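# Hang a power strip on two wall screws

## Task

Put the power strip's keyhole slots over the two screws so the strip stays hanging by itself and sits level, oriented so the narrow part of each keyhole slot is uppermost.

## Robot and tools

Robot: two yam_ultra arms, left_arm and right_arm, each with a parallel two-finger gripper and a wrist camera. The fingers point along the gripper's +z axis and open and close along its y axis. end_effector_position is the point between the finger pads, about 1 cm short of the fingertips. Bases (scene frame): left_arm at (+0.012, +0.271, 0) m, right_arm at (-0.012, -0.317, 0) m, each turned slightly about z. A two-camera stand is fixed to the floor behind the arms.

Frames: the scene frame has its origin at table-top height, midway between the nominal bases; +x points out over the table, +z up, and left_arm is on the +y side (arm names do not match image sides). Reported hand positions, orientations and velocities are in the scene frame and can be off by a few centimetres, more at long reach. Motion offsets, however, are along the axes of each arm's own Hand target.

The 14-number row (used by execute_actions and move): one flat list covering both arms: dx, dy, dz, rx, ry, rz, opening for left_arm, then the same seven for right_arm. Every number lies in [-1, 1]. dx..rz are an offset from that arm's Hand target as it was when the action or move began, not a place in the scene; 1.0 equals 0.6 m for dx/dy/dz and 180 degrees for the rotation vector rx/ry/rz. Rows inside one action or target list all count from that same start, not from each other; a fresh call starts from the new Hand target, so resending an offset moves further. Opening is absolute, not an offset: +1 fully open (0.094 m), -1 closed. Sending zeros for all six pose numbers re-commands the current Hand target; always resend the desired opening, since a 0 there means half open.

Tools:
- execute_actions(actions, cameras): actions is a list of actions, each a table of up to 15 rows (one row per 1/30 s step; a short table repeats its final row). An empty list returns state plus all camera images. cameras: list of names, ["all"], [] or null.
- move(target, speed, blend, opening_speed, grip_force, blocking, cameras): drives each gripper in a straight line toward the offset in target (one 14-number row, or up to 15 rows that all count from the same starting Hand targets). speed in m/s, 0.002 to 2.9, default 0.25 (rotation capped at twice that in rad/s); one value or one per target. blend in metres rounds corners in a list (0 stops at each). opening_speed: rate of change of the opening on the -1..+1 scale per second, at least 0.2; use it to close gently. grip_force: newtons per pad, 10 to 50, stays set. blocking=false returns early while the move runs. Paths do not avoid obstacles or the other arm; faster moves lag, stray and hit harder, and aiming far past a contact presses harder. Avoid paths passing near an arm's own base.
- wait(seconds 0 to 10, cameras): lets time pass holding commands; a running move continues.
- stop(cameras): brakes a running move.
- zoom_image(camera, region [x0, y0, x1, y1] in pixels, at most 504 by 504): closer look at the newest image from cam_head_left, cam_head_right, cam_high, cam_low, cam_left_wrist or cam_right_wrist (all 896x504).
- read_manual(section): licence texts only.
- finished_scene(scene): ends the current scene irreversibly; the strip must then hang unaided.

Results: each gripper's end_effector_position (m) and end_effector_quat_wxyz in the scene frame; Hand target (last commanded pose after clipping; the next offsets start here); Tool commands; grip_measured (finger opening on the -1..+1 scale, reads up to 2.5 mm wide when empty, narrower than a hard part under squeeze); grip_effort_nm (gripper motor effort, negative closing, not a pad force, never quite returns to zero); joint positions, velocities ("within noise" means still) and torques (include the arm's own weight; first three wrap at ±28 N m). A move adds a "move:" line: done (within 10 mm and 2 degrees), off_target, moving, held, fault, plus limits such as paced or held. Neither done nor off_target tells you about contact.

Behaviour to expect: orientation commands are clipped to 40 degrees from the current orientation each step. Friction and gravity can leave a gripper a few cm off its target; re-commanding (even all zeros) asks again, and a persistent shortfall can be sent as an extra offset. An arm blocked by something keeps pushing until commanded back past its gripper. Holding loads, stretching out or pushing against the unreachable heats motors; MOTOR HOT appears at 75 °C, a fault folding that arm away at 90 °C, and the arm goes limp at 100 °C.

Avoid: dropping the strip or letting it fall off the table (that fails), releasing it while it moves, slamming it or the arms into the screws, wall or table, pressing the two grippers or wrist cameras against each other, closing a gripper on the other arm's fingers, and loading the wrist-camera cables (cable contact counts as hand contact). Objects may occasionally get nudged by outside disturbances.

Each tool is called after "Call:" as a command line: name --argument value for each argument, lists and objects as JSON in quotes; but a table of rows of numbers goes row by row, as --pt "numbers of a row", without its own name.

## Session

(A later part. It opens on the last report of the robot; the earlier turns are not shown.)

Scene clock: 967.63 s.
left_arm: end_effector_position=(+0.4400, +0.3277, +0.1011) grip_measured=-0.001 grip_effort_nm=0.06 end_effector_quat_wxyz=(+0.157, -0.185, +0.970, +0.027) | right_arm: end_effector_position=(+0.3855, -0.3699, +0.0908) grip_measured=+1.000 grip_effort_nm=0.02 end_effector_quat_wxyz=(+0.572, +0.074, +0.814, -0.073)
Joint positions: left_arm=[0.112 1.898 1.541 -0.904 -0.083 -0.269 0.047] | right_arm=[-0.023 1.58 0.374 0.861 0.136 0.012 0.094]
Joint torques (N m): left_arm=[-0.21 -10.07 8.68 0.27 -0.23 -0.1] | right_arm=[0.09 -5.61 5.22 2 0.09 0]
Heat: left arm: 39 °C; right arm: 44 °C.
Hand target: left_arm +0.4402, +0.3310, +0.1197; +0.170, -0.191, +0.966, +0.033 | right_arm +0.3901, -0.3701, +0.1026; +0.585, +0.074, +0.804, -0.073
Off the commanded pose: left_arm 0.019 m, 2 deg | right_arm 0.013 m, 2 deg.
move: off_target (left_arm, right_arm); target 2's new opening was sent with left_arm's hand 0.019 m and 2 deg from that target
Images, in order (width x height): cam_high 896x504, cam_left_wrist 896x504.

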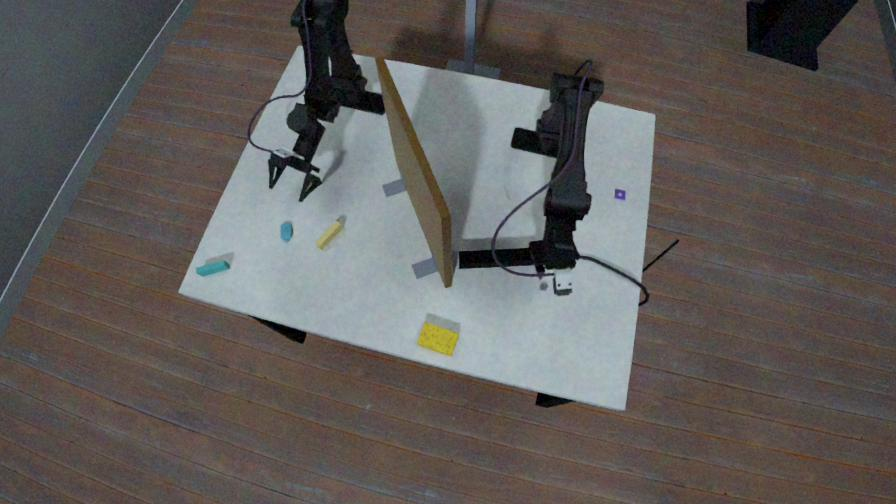

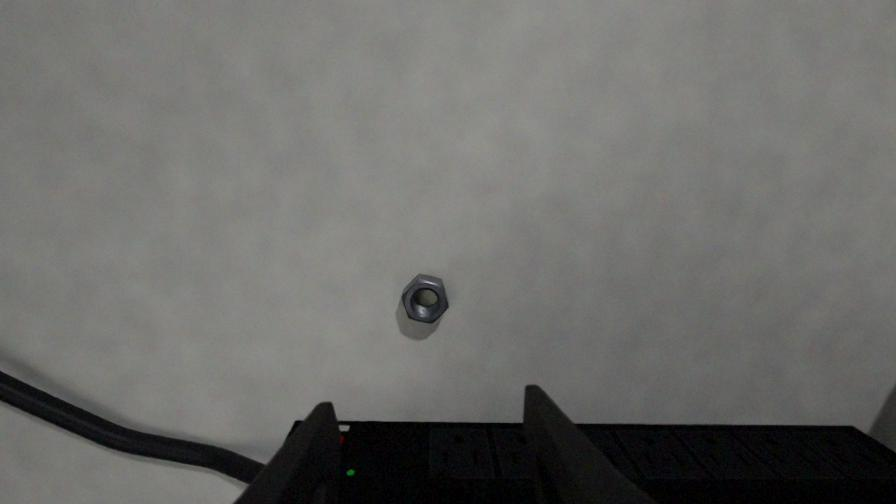

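Call:
move --pt "0.1243 -0.0817 -0.028 -0.0828 0.0892 -0.4689 1 0 0 0 0 0 0 1" --pt "0.1678 -0.0817 0.0918 -0.0828 0.0892 -0.4689 1 0 0 0 0 0 0 1" --speed '[0.4,0.12]' --cameras '["cam_left_wrist","cam_low"]'

Scene clock: 989.30 s.
left_arm: end_effector_position=(+0.3874, +0.2610, +0.0398) grip_measured=+0.999 grip_effort_nm=0.05 end_effector_quat_wxyz=(-0.004, +0.806, -0.591, -0.001) | right_arm: end_effector_position=(+0.3855, -0.3699, +0.0908) grip_measured=+1.000 grip_effort_nm=0.02 end_effector_quat_wxyz=(+0.572, +0.074, +0.814, -0.073)
Joint positions: left_arm=[-0.015 2.009 1.498 -1.057 -0.007 -1.909 0.094] | right_arm=[-0.023 1.58 0.374 0.861 0.136 0.012 0.094]
Joint torques (N m): left_arm=[-0.57 -7.24 5.37 0.15 0.06 -0.11] | right_arm=[-0.09 -5.65 5.16 2.01 0.04 0]
Heat: left arm: 40 °C; right arm: 44 °C.
Hand target: left_arm +0.3888, +0.2569, +0.0336; +0.000, +0.807, -0.590, +0.000 | right_arm +0.3901, -0.3701, +0.1026; +0.585, +0.074, +0.804, -0.073
Off the commanded pose: left_arm 0.008 m, 0 deg | right_arm 0.013 m, 2 deg.
move: off_target (right_arm)
Images, in order (width x height): cam_low 896x504, cam_left_wrist 896x504.

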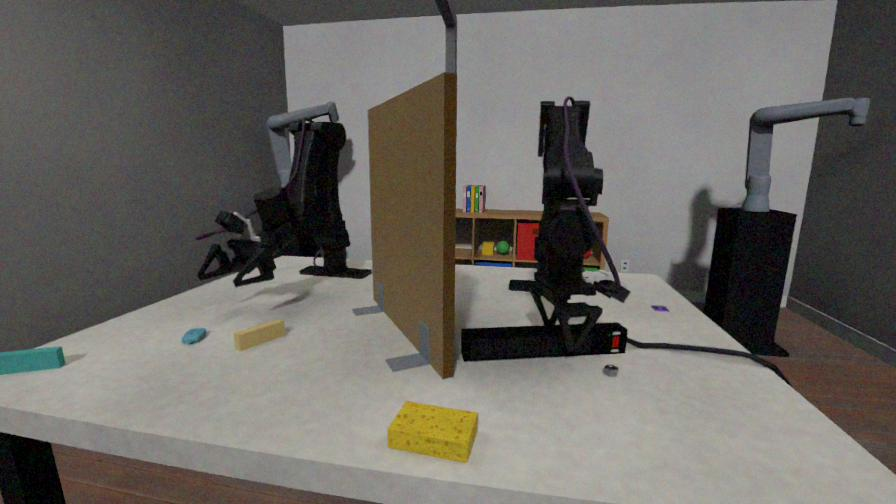

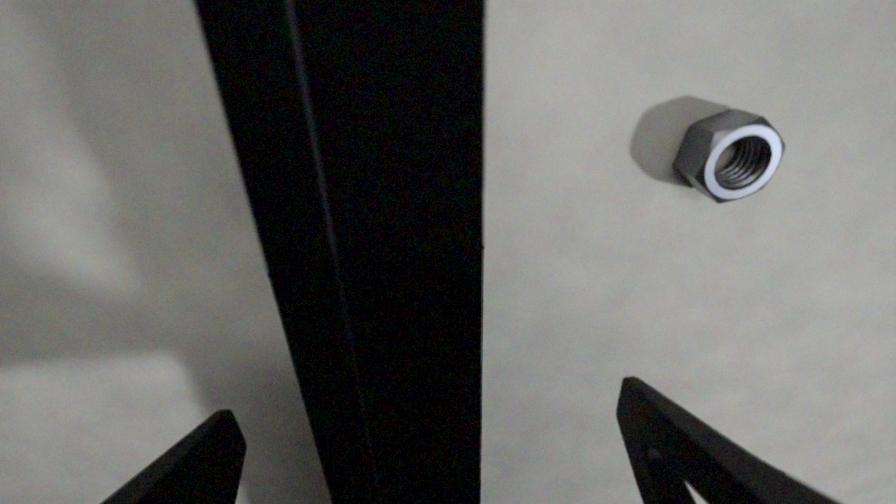

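Call:
move --pt "0 0 0.027 0 0 0 1 0 0 0 0 0 0 1" --pt "0 0 0.027 0 0 0 -0.5 0 0 0 0 0 0 1" --pt "0 0 -0.12 0 0 0 -0.5 0 0 0 0 0 0 1" --pt "-0.0689 -0.1519 -0.18 0 0 0.765 -0.5 0 0 0 0 0 0 1" --speed '[0.08,0.1,0.12,0.35]' --blend '[0,0,0.02,0]' --cameras '["cam_left_wrist","cam_low","cam_high"]'

Scene clock: 1007.13 s.
left_arm: end_effector_position=(+0.4470, +0.3614, +0.1379) grip_measured=-0.290 grip_effort_nm=-1.05 end_effector_quat_wxyz=(-0.009, +0.183, +0.981, +0.066) | right_arm: end_effector_position=(+0.3855, -0.3699, +0.0908) grip_measured=+1.000 grip_effort_nm=0.02 end_effector_quat_wxyz=(+0.572, +0.074, +0.814, -0.073)
Joint positions: left_arm=[0.167 2.297 2.342 -1.59 -0.13 0.519 0.033] | right_arm=[-0.023 1.58 0.374 0.861 0.136 0.012 0.094]
Joint torques (N m): left_arm=[-2.47 -9.21 9.37 0.09 1.36 1.37] | right_arm=[0.09 -5.59 5.22 2.01 0.05 0]
Heat: left arm: 40 °C; right arm: 44 °C.
Hand target: left_arm +0.4630, +0.3238, +0.1417; +0.000, +0.259, +0.966, +0.001 | right_arm +0.3901, -0.3701, +0.1026; +0.585, +0.074, +0.804, -0.073
Off the commanded pose: left_arm 0.041 m, 12 deg | right_arm 0.013 m, 2 deg.
joint read past its limit (left arm) — joint 4 (wrist pitch), lower limit.
joint sent to its limit (left arm) — joint 4 (wrist pitch), lower limit. The joint targets are off in position and orientation.
move: off_target (left_arm, right_arm)
Images, in order (width x height): cam_high 896x504, cam_low 896x504, cam_left_wrist 896x504.

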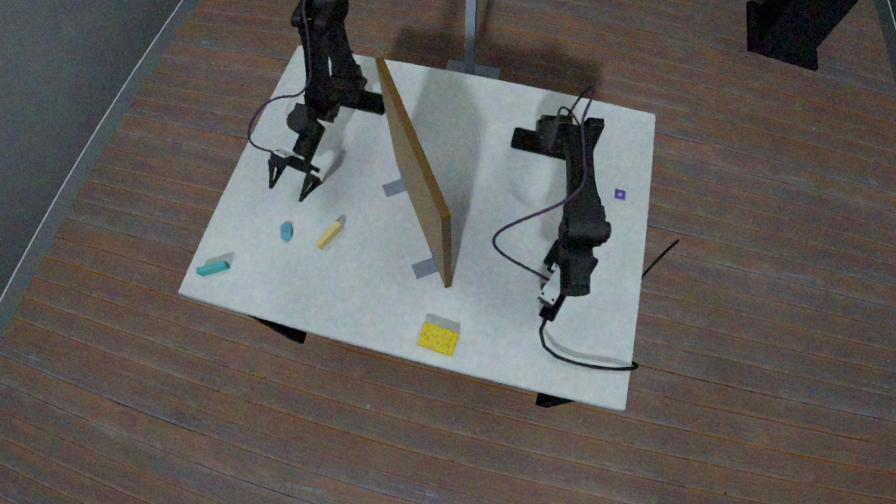

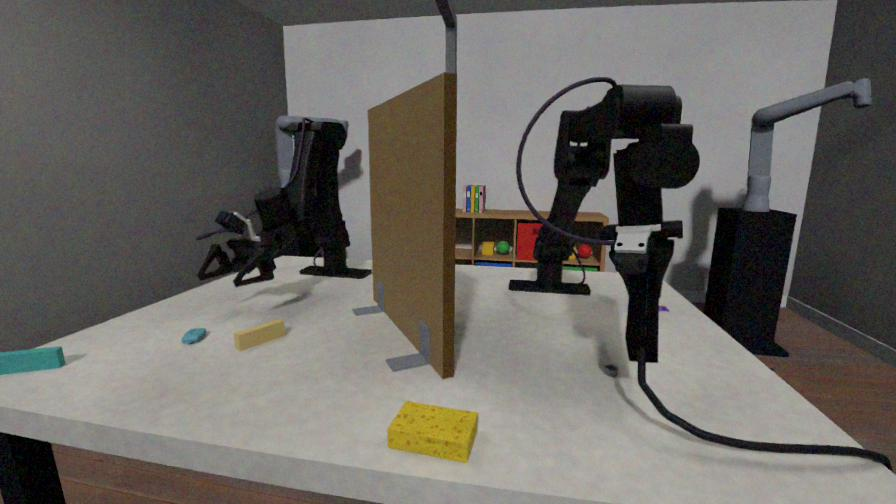

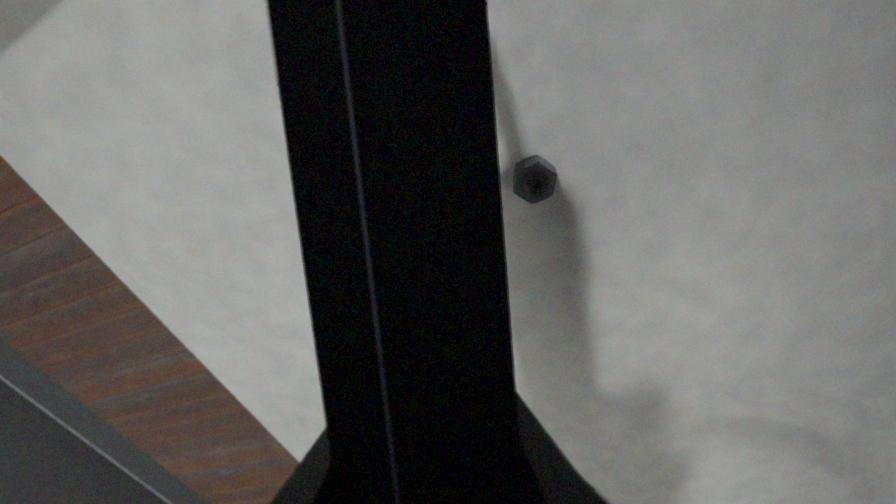

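Call:
move --target '[-0.058,-0.034,0.09,0.042,0,0.03,-0.5,0,0,0,0,0,0,1]' --speed 0.15 --cameras '["cam_left_wrist","cam_low","cam_high"]'

Call:
zoom_image --camera "cam_low" --region '[540, 280, 760, 420]'

Scene clock: 1025.07 s.
left_arm: end_effector_position=(+0.4647, +0.3584, +0.0997) grip_measured=-0.290 grip_effort_nm=-1.05 end_effector_quat_wxyz=(-0.030, +0.206, +0.977, +0.050) | right_arm: end_effector_position=(+0.3855, -0.3699, +0.0908) grip_measured=+1.000 grip_effort_nm=0.02 end_effector_quat_wxyz=(+0.572, +0.074, +0.814, -0.073)
Joint positions: left_arm=[0.161 2.437 2.434 -1.59 -0.115 0.558 0.033] | right_arm=[-0.023 1.58 0.374 0.861 0.136 0.012 0.094]
Joint torques (N m): left_arm=[-4.82 -8.64 8.1 0.01 2.32 1.58] | right_arm=[-0.12 -5.57 5.23 2 0.04 0.03]
Heat: left arm: 40 °C; right arm: 44 °C.
Hand target: left_arm +0.4829, +0.2888, +0.0876; -0.017, +0.304, +0.950, -0.063 | right_arm +0.3901, -0.3701, +0.1026; +0.585, +0.074, +0.804, -0.073
Off the commanded pose: left_arm 0.073 m, 18 deg | right_arm 0.013 m, 2 deg.
joint read past its limit (left arm) — joint 4 (wrist pitch), lower limit.
joint sent to its limit (left arm) — joint 4 (wrist pitch), lower limit. The joint targets are off in position and orientation.
move: off_target (left_arm, right_arm)
Images, in order (width x height): cam_high 896x504, cam_low 896x504, cam_left_wrist 896x504.

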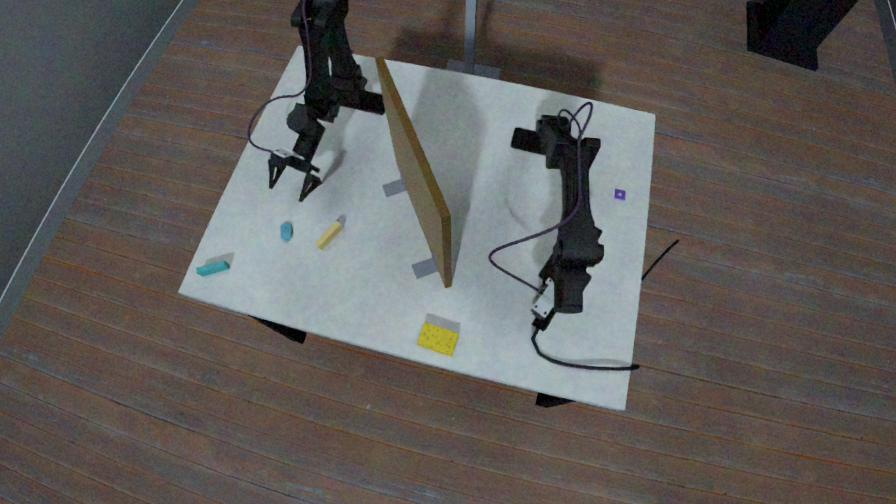

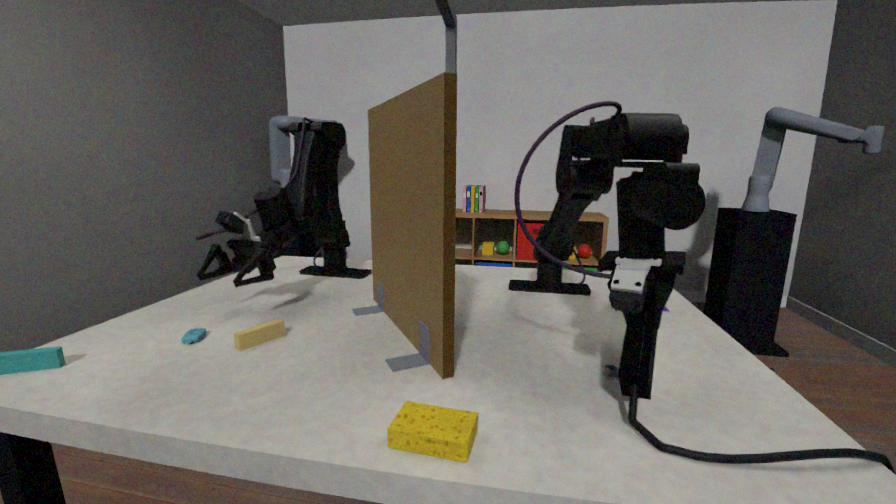

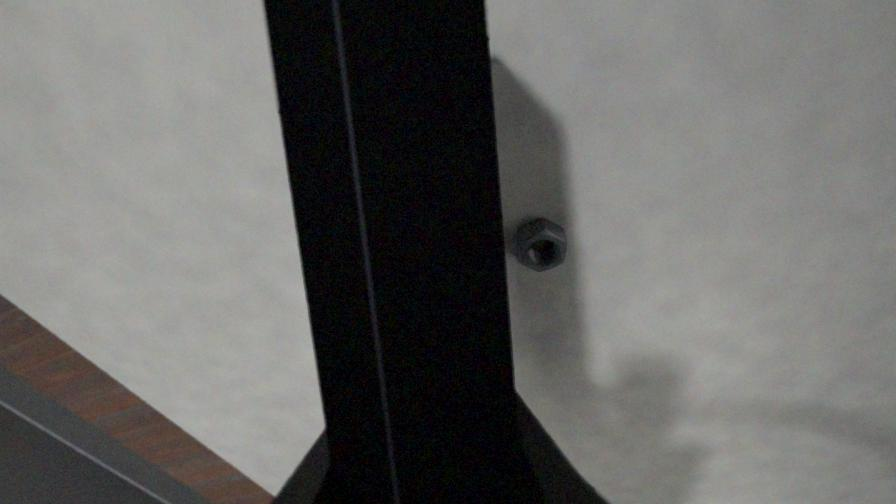

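Scaled by 2.291.

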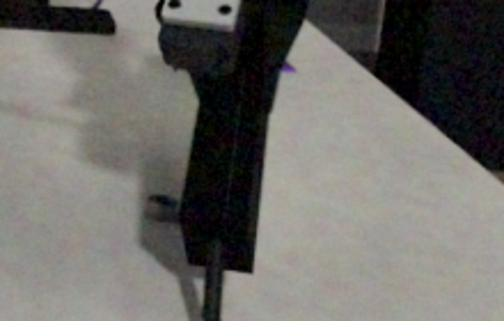

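Call:
move --target '[0.0,-0.05,0,0,0,0,-0.5,0,0,0,0,0,0,1]' --speed 0.15 --cameras '["cam_left_wrist"]'

Scene clock: 1032.63 s.
left_arm: end_effector_position=(+0.4630, +0.3504, +0.0919) grip_measured=-0.288 grip_effort_nm=-1.05 end_effector_quat_wxyz=(-0.038, +0.201, +0.978, +0.047) | right_arm: end_effector_position=(+0.3855, -0.3699, +0.0908) grip_measured=+1.000 grip_effort_nm=0.02 end_effector_quat_wxyz=(+0.572, +0.074, +0.814, -0.073)
Joint positions: left_arm=[0.144 2.437 2.402 -1.578 -0.115 0.531 0.033] | right_arm=[-0.023 1.58 0.374 0.861 0.136 0.012 0.094]
Joint torques (N m): left_arm=[-6.74 -12.26 4.07 -0.14 2.38 1.4] | right_arm=[-0.16 -5.53 5.26 2 0.05 0.01]
Heat: left arm: 40 °C; right arm: 44 °C.
Hand target: left_arm +0.4657, +0.2645, +0.0915; -0.017, +0.304, +0.950, -0.063 | right_arm +0.3901, -0.3701, +0.1026; +0.585, +0.074, +0.804, -0.073
Off the commanded pose: left_arm 0.086 m, 18 deg | right_arm 0.013 m, 2 deg.
joint sent to its limit (left arm) — joint 4 (wrist pitch), lower limit. The joint targets are off in position, not in orientation.
move: off_target (left_arm, right_arm)
Images, in order (width x height): cam_left_wrist 896x504.

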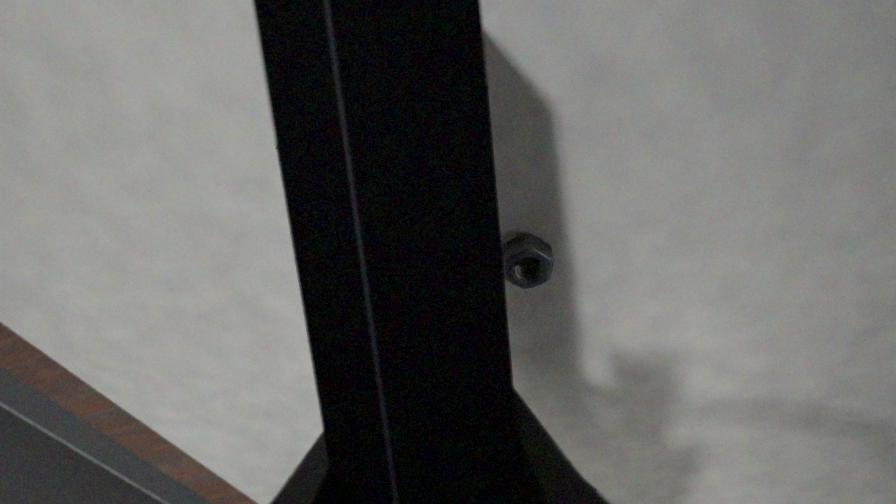

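Call:
move --target '[0.02,-0.06,0,0,0,0,-0.5,0,0,0,0,0,0,1]' --speed 0.15 --cameras '["cam_left_wrist","cam_high"]'

Scene clock: 1037.00 s.
left_arm: end_effector_position=(+0.4416, +0.2884, +0.0856) grip_measured=-0.286 grip_effort_nm=-1.05 end_effector_quat_wxyz=(-0.038, +0.234, +0.971, +0.003) | right_arm: end_effector_position=(+0.3855, -0.3699, +0.0908) grip_measured=+1.000 grip_effort_nm=0.02 end_effector_quat_wxyz=(+0.572, +0.074, +0.814, -0.073)
Joint positions: left_arm=[0.045 2.305 2.147 -1.485 -0.026 0.499 0.034] | right_arm=[-0.023 1.58 0.374 0.861 0.136 0.012 0.094]
Joint torques (N m): left_arm=[-3.32 -12.88 4.36 -0.23 1.54 1.18] | right_arm=[-0.03 -5.59 5.19 2 0.02 0.01]
Heat: left arm: 40 °C; right arm: 44 °C.
Hand target: left_arm +0.4352, +0.2424, +0.0962; -0.017, +0.304, +0.950, -0.063 | right_arm +0.3901, -0.3701, +0.1026; +0.585, +0.074, +0.804, -0.073
Off the commanded pose: left_arm 0.048 m, 12 deg | right_arm 0.013 m, 2 deg.
move: off_target (left_arm, right_arm)
Images, in order (width x height): cam_high 896x504, cam_left_wrist 896x504.

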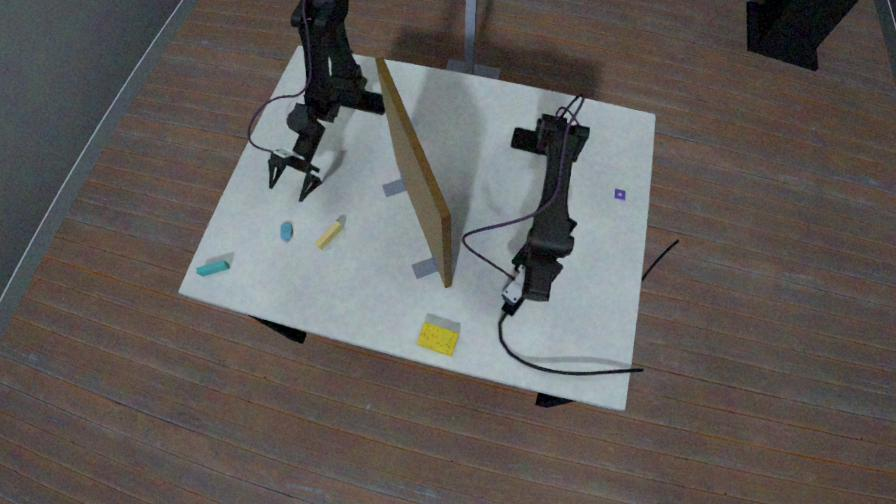

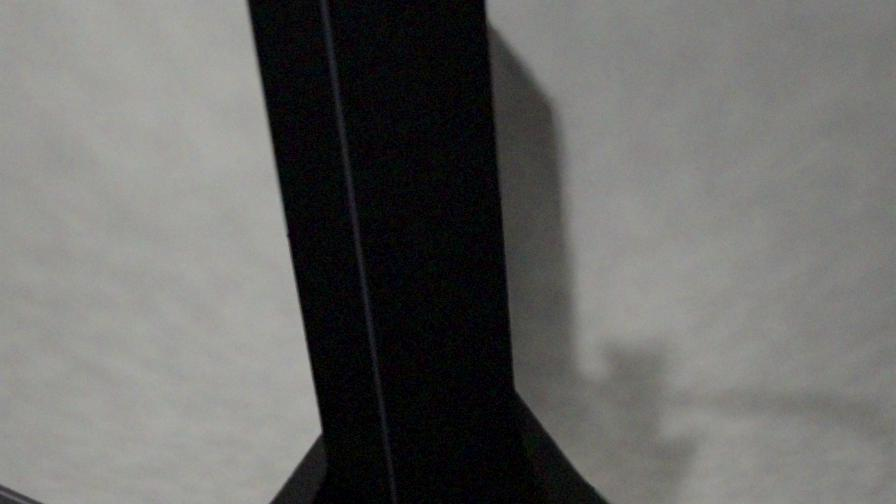

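Call:
move --target '[0.048,0.138,0.0,0,0,0,-0.5,0,0,0,0,0,0,1]' --speed 0.1 --cameras '["cam_left_wrist"]'

Scene clock: 1050.03 s.
left_arm: end_effector_position=(+0.4585, +0.3446, +0.0868) grip_measured=-0.287 grip_effort_nm=-1.05 end_effector_quat_wxyz=(-0.015, +0.268, +0.963, -0.028) | right_arm: end_effector_position=(+0.3855, -0.3699, +0.0908) grip_measured=+1.000 grip_effort_nm=0.02 end_effector_quat_wxyz=(+0.572, +0.074, +0.814, -0.073)
Joint positions: left_arm=[0.194 2.414 2.344 -1.552 0.038 0.721 0.033] | right_arm=[-0.023 1.58 0.374 0.861 0.136 0.012 0.094]
Joint torques (N m): left_arm=[-0.91 -9.03 8.57 -0.46 0.73 0.71] | right_arm=[-0.03 -5.65 5.19 2 0.05 0]
Heat: left arm: 39 °C; right arm: 44 °C.
Hand target: left_arm +0.4594, +0.3260, +0.0852; -0.017, +0.304, +0.950, -0.063 | right_arm +0.3901, -0.3701, +0.1026; +0.585, +0.074, +0.804, -0.073
Off the commanded pose: left_arm 0.019 m, 6 deg | right_arm 0.013 m, 2 deg.
joint sent to its limit (left arm) — joint 4 (wrist pitch), lower limit. The joint targets are off in position, not in orientation.
move: off_target (left_arm, right_arm)
Images, in order (width x height): cam_left_wrist 896x504.

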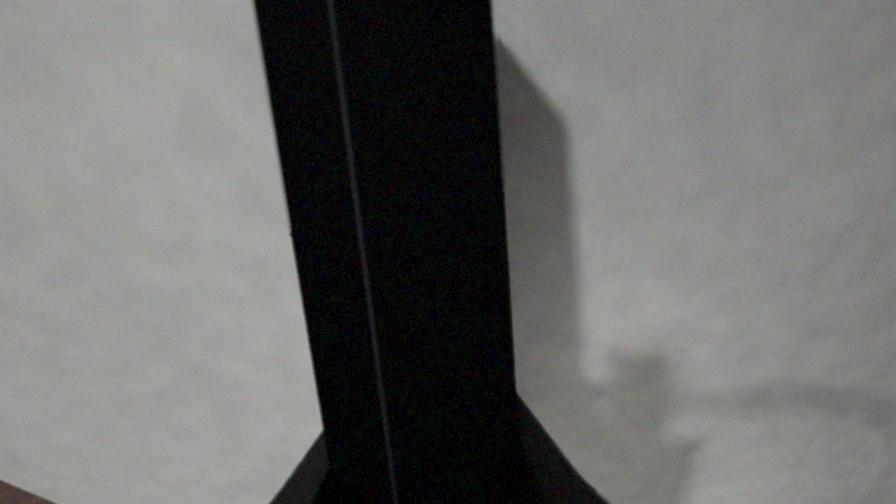

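Call:
execute_actions --actions '[[[0.006,0.013,0,0,0,0,-0.5,0,0,0,0,0,0,1],[0.019,0.031,0,0,0,0,-0.5,0,0,0,0,0,0,1],[0.027,0.042,0,0,0,0,-0.5,0,0,0,0,0,0,1],[0.028,0.044,0,0,0,0,-0.5,0,0,0,0,0,0,1],[0.023,0.038,0,0,0,0,-0.5,0,0,0,0,0,0,1],[0.013,0.023,0,0,0,0,-0.5,0,0,0,0,0,0,1],[-0.002,0.002,0,0,0,0,-0.5,0,0,0,0,0,0,1],[-0.018,-0.02,0,0,0,0,-0.5,0,0,0,0,0,0,1],[-0.033,-0.041,0,0,0,0,-0.5,0,0,0,0,0,0,1],[-0.043,-0.056,0,0,0,0,-0.5,0,0,0,0,0,0,1],[-0.048,-0.062,0,0,0,0,-0.5,0,0,0,0,0,0,1],[-0.047,-0.06,0,0,0,0,-0.5,0,0,0,0,0,0,1],[-0.039,-0.049,0,0,0,0,-0.5,0,0,0,0,0,0,1],[-0.025,-0.03,0,0,0,0,-0.5,0,0,0,0,0,0,1],[-0.01,-0.009,0,0,0,0,-0.5,0,0,0,0,0,0,1]],[[0.008,0.011,0,0,0,0,-0.5,0,0,0,0,0,0,1],[0.014,0.02,0,0,0,0,-0.5,0,0,0,0,0,0,1],[0.018,0.026,0,0,0,0,-0.5,0,0,0,0,0,0,1],[0.019,0.027,0,0,0,0,-0.5,0,0,0,0,0,0,1],[0.017,0.023,0,0,0,0,-0.5,0,0,0,0,0,0,1],[0.011,0.016,0,0,0,0,-0.5,0,0,0,0,0,0,1],[0.004,0.006,0,0,0,0,-0.5,0,0,0,0,0,0,1],[-0.004,-0.006,0,0,0,0,-0.5,0,0,0,0,0,0,1],[-0.011,-0.016,0,0,0,0,-0.5,0,0,0,0,0,0,1],[-0.017,-0.023,0,0,0,0,-0.5,0,0,0,0,0,0,1],[-0.019,-0.027,0,0,0,0,-0.5,0,0,0,0,0,0,1],[-0.018,-0.026,0,0,0,0,-0.5,0,0,0,0,0,0,1],[-0.014,-0.02,0,0,0,0,-0.5,0,0,0,0,0,0,1],[-0.008,-0.011,0,0,0,0,-0.5,0,0,0,0,0,0,1],[0,0,0,0,0,0,-0.5,0,0,0,0,0,0,1]]]' --cameras '["cam_left_wrist"]'

Scene clock: 1069.13 s.
left_arm: end_effector_position=(+0.4618, +0.3364, +0.0828) grip_measured=-0.287 grip_effort_nm=-1.05 end_effector_quat_wxyz=(-0.017, +0.268, +0.963, -0.035) | right_arm: end_effector_position=(+0.3855, -0.3699, +0.0908) grip_measured=+1.000 grip_effort_nm=0.02 end_effector_quat_wxyz=(+0.572, +0.074, +0.814, -0.073)
Joint positions: left_arm=[0.18 2.437 2.368 -1.562 0.051 0.706 0.033] | right_arm=[-0.023 1.58 0.374 0.861 0.136 0.012 0.094]
Joint torques (N m): left_arm=[-1.32 -10.63 6.95 -0.36 0.58 0.67] | right_arm=[-0.06 -5.44 5.23 2 0.05 0.01]
Heat: left arm: 40 °C; right arm: 44 °C.
Hand target: left_arm +0.4612, +0.3182, +0.0859; -0.017, +0.304, +0.950, -0.063 | right_arm +0.3901, -0.3701, +0.1026; +0.585, +0.074, +0.804, -0.073
Off the commanded pose: left_arm 0.019 m, 5 deg | right_arm 0.013 m, 2 deg.
joint sent to its limit (left arm) — joint 4 (wrist pitch), lower limit. The joint targets are off in position, not in orientation.
Images, in order (width x height): cam_left_wrist 896x504.

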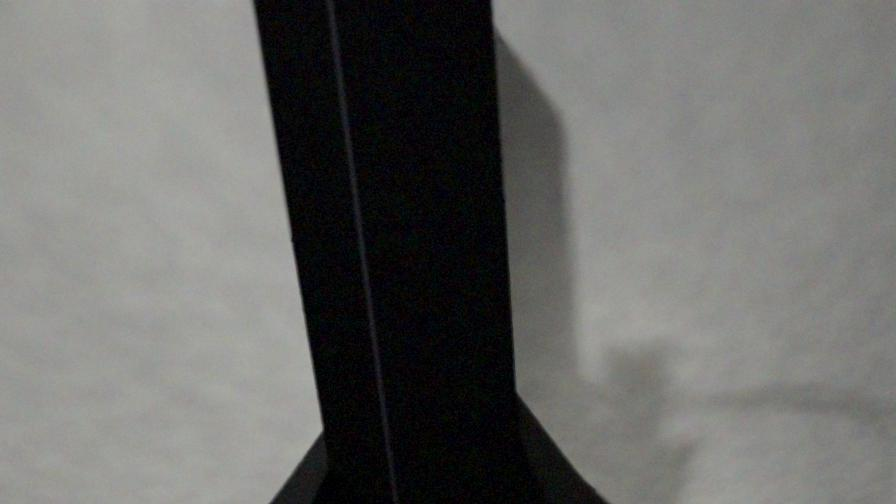

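Call:
execute_actions --actions '[[[0.006,0.009,0,0,0,0,-0.5,0,0,0,0,0,0,1],[0.017,0.025,0,0,0,0,-0.5,0,0,0,0,0,0,1],[0.024,0.035,0,0,0,0,-0.5,0,0,0,0,0,0,1],[0.024,0.035,0,0,0,0,-0.5,0,0,0,0,0,0,1],[0.019,0.028,0,0,0,0,-0.5,0,0,0,0,0,0,1],[0.008,0.012,0,0,0,0,-0.5,0,0,0,0,0,0,1],[-0.007,-0.009,0,0,0,0,-0.5,0,0,0,0,0,0,1],[-0.024,-0.032,0,0,0,0,-0.5,0,0,0,0,0,0,1],[-0.039,-0.053,0,0,0,0,-0.5,0,0,0,0,0,0,1],[-0.05,-0.068,0,0,0,0,-0.5,0,0,0,0,0,0,1],[-0.055,-0.075,0,0,0,0,-0.5,0,0,0,0,0,0,1],[-0.054,-0.073,0,0,0,0,-0.5,0,0,0,0,0,0,1],[-0.046,-0.062,0,0,0,0,-0.5,0,0,0,0,0,0,1],[-0.032,-0.043,0,0,0,0,-0.5,0,0,0,0,0,0,1],[-0.017,-0.022,0,0,0,0,-0.5,0,0,0,0,0,0,1]],[[0.008,0.011,0,0,0,0,-0.5,0,0,0,0,0,0,1],[0.014,0.02,0,0,0,0,-0.5,0,0,0,0,0,0,1],[0.018,0.026,0,0,0,0,-0.5,0,0,0,0,0,0,1],[0.019,0.027,0,0,0,0,-0.5,0,0,0,0,0,0,1],[0.017,0.023,0,0,0,0,-0.5,0,0,0,0,0,0,1],[0.011,0.016,0,0,0,0,-0.5,0,0,0,0,0,0,1],[0.004,0.006,0,0,0,0,-0.5,0,0,0,0,0,0,1],[-0.004,-0.006,0,0,0,0,-0.5,0,0,0,0,0,0,1],[-0.011,-0.016,0,0,0,0,-0.5,0,0,0,0,0,0,1],[-0.017,-0.023,0,0,0,0,-0.5,0,0,0,0,0,0,1],[-0.019,-0.027,0,0,0,0,-0.5,0,0,0,0,0,0,1],[-0.018,-0.026,0,0,0,0,-0.5,0,0,0,0,0,0,1],[-0.014,-0.02,0,0,0,0,-0.5,0,0,0,0,0,0,1],[-0.008,-0.011,0,0,0,0,-0.5,0,0,0,0,0,0,1],[0,0,0,0,0,0,-0.5,0,0,0,0,0,0,1]]]' --cameras '["cam_left_wrist","cam_low"]'

Call:
zoom_image --camera "cam_low" --region '[540, 280, 760, 420]'

Scene clock: 1082.10 s.
left_arm: end_effector_position=(+0.4634, +0.3200, +0.0829) grip_measured=-0.287 grip_effort_nm=-1.05 end_effector_quat_wxyz=(-0.018, +0.267, +0.963, -0.036) | right_arm: end_effector_position=(+0.3855, -0.3699, +0.0908) grip_measured=+1.000 grip_effort_nm=0.02 end_effector_quat_wxyz=(+0.572, +0.074, +0.814, -0.073)
Joint positions: left_arm=[0.144 2.437 2.368 -1.564 0.053 0.669 0.033] | right_arm=[-0.023 1.58 0.374 0.861 0.136 0.012 0.094]
Joint torques (N m): left_arm=[-1.16 -11.06 6.54 -0.34 0.61 0.69] | right_arm=[-0.13 -5.53 5.22 2.04 0.01 0.01]
Heat: left arm: 40 °C; right arm: 44 °C.
Hand target: left_arm +0.4619, +0.3016, +0.0877; -0.017, +0.304, +0.950, -0.063 | right_arm +0.3901, -0.3701, +0.1026; +0.585, +0.074, +0.804, -0.073
Off the commanded pose: left_arm 0.019 m, 5 deg | right_arm 0.013 m, 2 deg.
joint sent to its limit (left arm) — joint 4 (wrist pitch), lower limit. The joint targets are off in position, not in orientation.
Images, in order (width x height): cam_low 896x504, cam_left_wrist 896x504.

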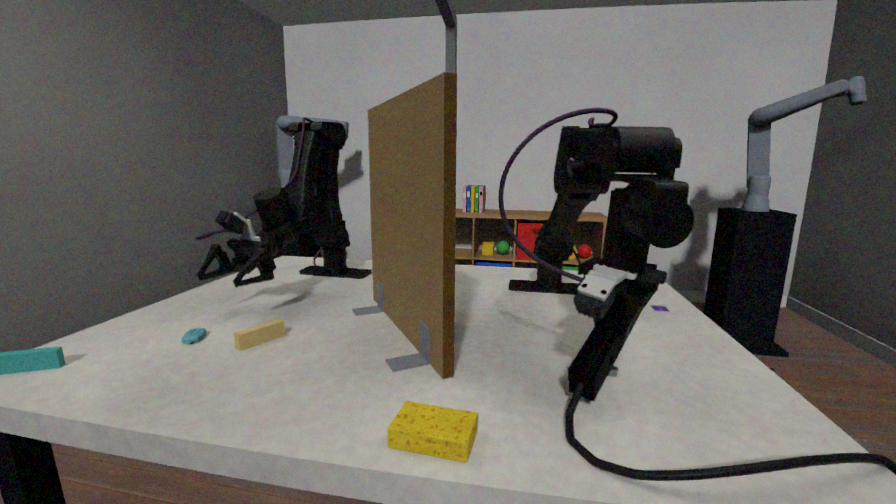

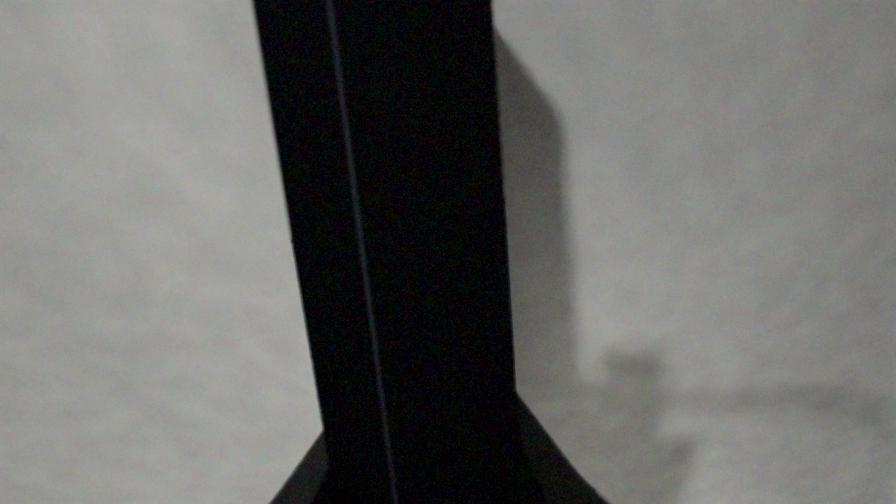

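Scaled by 2.291.

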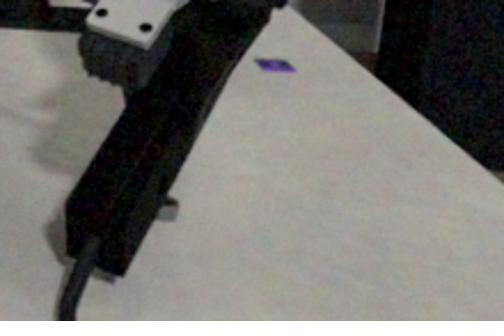

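Call:
move --target '[0,0.0087,0.0663,0,0,0,-0.5,0,0,0,0,0,0,1]' --speed 0.08 --cameras '["cam_left_wrist","cam_low"]'

Call:
zoom_image --camera "cam_low" --region '[540, 280, 760, 420]'

Scene clock: 1091.50 s.
left_arm: end_effector_position=(+0.4551, +0.3190, +0.0462) grip_measured=-0.289 grip_effort_nm=-1.05 end_effector_quat_wxyz=(-0.040, +0.266, +0.962, -0.046) | right_arm: end_effector_position=(+0.3855, -0.3699, +0.0908) grip_measured=+1.000 grip_effort_nm=0.02 end_effector_quat_wxyz=(+0.572, +0.074, +0.814, -0.073)
Joint positions: left_arm=[0.144 2.437 2.218 -1.462 0.053 0.669 0.033] | right_arm=[-0.023 1.58 0.374 0.861 0.136 0.012 0.094]
Joint torques (N m): left_arm=[-1.22 -11.52 4.9 0.11 0.58 0.7] | right_arm=[-0.03 -5.67 5.31 1.99 0.07 -0.01]
Heat: left arm: 40 °C; right arm: 44 °C.
Hand target: left_arm +0.4620, +0.3015, +0.0476; -0.017, +0.304, +0.950, -0.063 | right_arm +0.3901, -0.3701, +0.1026; +0.585, +0.074, +0.804, -0.073
Off the commanded pose: left_arm 0.019 m, 6 deg | right_arm 0.013 m, 2 deg.
move: off_target (left_arm, right_arm)
Images, in order (width x height): cam_low 896x504, cam_left_wrist 896x504.

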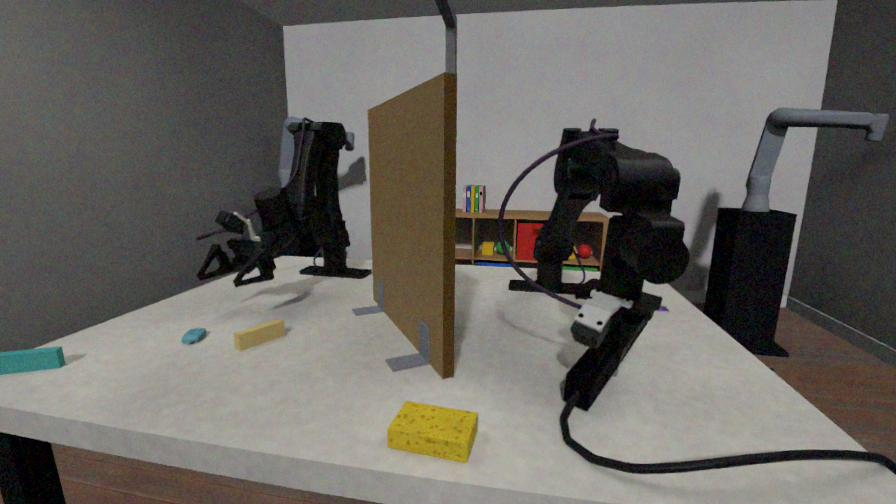

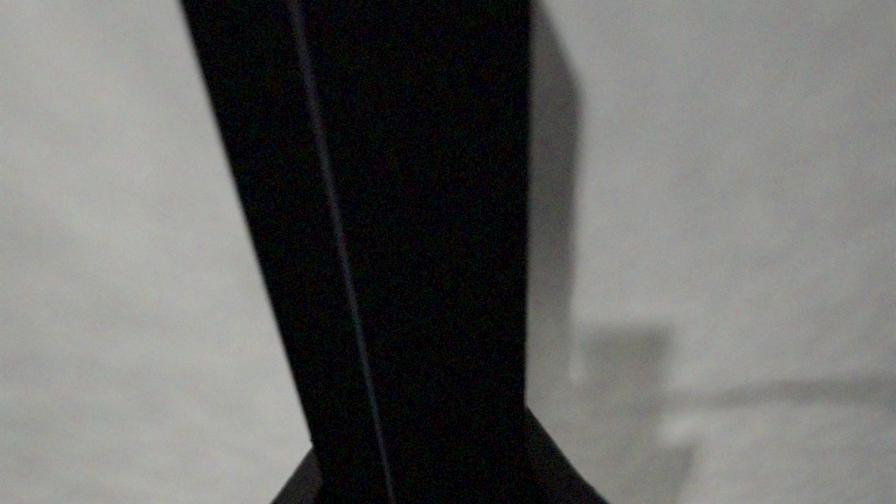

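Scaled by 2.291.

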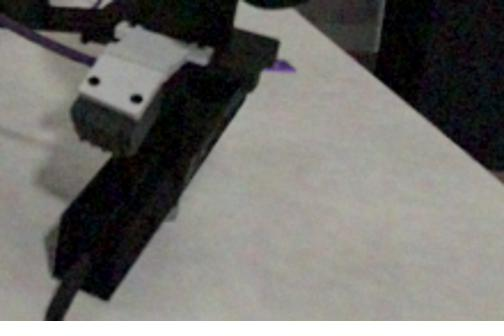

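Call:
move --target '[-0.012,0.005,0.02,-0.034,0,0,-0.5,0,0,0,0,0,0,1]' --speed 0.05 --cameras '["cam_left_wrist","cam_low"]'

Call:
zoom_image --camera "cam_low" --region '[540, 280, 760, 420]'

Scene clock: 1101.93 s.
left_arm: end_effector_position=(+0.4539, +0.3183, +0.0373) grip_measured=-0.289 grip_effort_nm=-1.05 end_effector_quat_wxyz=(-0.033, +0.268, +0.963, -0.015) | right_arm: end_effector_position=(+0.3855, -0.3699, +0.0908) grip_measured=+1.000 grip_effort_nm=0.02 end_effector_quat_wxyz=(+0.572, +0.074, +0.814, -0.073)
Joint positions: left_arm=[0.123 2.38 2.086 -1.35 0.003 0.648 0.033] | right_arm=[-0.023 1.58 0.374 0.861 0.136 0.012 0.094]
Joint torques (N m): left_arm=[-2.55 -11.52 3.97 0.62 0.22 0.45] | right_arm=[-0.01 -5.63 5.2 1.98 0.04 0]
Heat: left arm: 39 °C; right arm: 44 °C.
Hand target: left_arm +0.4688, +0.2983, +0.0354; -0.001, +0.304, +0.953, -0.012 | right_arm +0.3901, -0.3701, +0.1026; +0.585, +0.074, +0.804, -0.073
Off the commanded pose: left_arm 0.025 m, 6 deg | right_arm 0.013 m, 2 deg.
move: off_target (left_arm, right_arm)
Images, in order (width x height): cam_low 896x504, cam_left_wrist 896x504.

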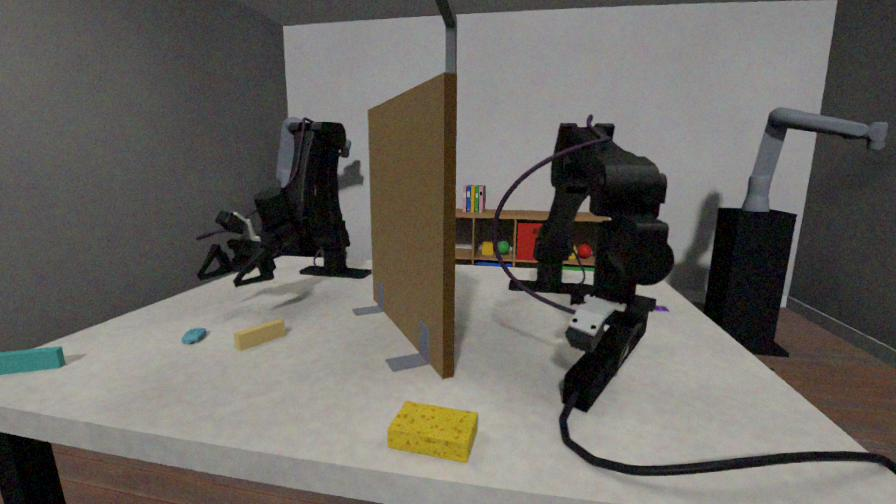

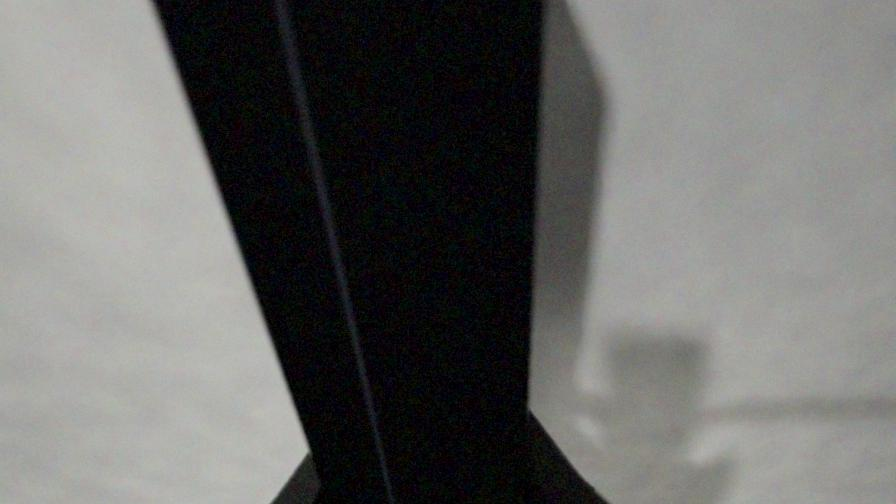

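Scaled by 2.291.

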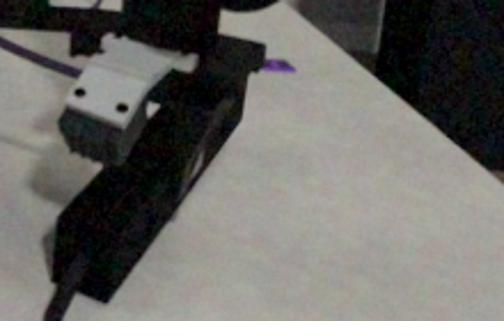

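Call:
move --pt "0 0 0.012 0 0 0 -0.5 0 0 0 0 0 0 1" --pt "0 0 0.012 0 0 0 -0.1 0 0 0 0 0 0 1" --speed 0.05 --opening_speed 0.3 --cameras '["cam_left_wrist","cam_low","cam_high"]'

Call:
zoom_image --camera "cam_low" --region '[540, 280, 760, 420]'

Scene clock: 1110.37 s.
left_arm: end_effector_position=(+0.4575, +0.3149, +0.0336) grip_measured=-0.099 grip_effort_nm=-0.07 end_effector_quat_wxyz=(-0.025, +0.273, +0.962, -0.006) | right_arm: end_effector_position=(+0.3855, -0.3699, +0.0908) grip_measured=+1.000 grip_effort_nm=0.02 end_effector_quat_wxyz=(+0.572, +0.074, +0.814, -0.073)
Joint positions: left_arm=[0.111 2.369 2.054 -1.306 -0.007 0.645 0.042] | right_arm=[-0.023 1.58 0.374 0.861 0.136 0.012 0.094]
Joint torques (N m): left_arm=[-1.74 -10.66 4.48 0.53 0.32 0.46] | right_arm=[-0.1 -5.72 5.14 2.02 0.04 0.01]
Heat: left arm: 39 °C; right arm: 44 °C.
Hand target: left_arm +0.4687, +0.2982, +0.0282; -0.001, +0.304, +0.952, -0.012 | right_arm +0.3901, -0.3701, +0.1026; +0.585, +0.074, +0.804, -0.073
Off the commanded pose: left_arm 0.021 m, 5 deg | right_arm 0.013 m, 2 deg.
move: off_target (left_arm, right_arm); target 2's new opening was sent with left_arm's hand 0.026 m and 5 deg from that target
Images, in order (width x height): cam_high 896x504, cam_low 896x504, cam_left_wrist 896x504.

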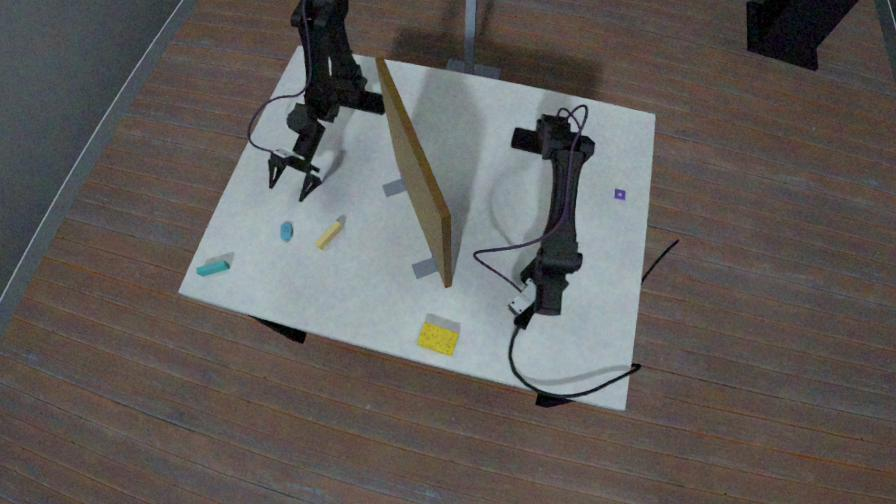

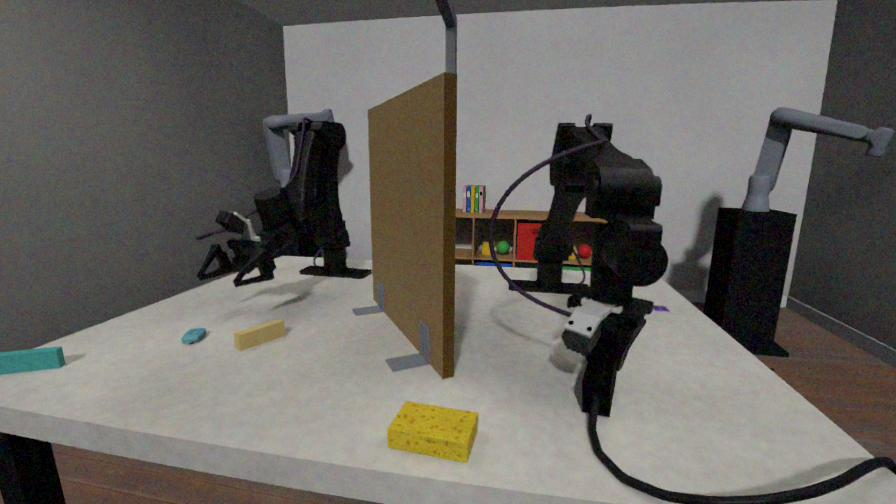

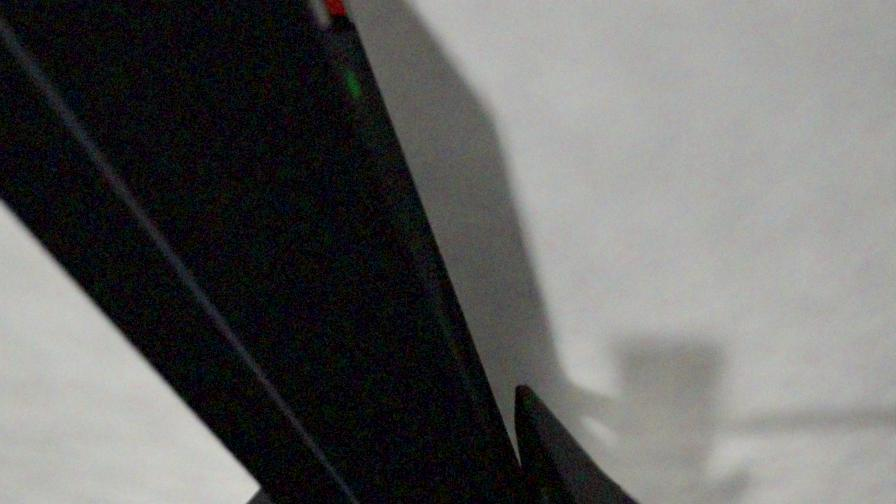

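Scaled by 2.291.

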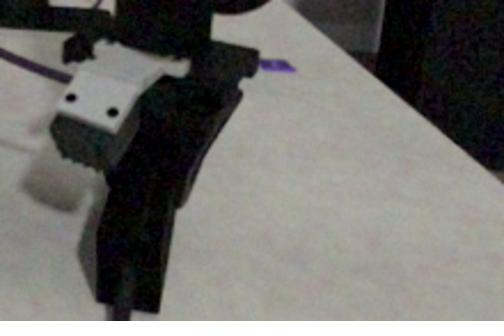

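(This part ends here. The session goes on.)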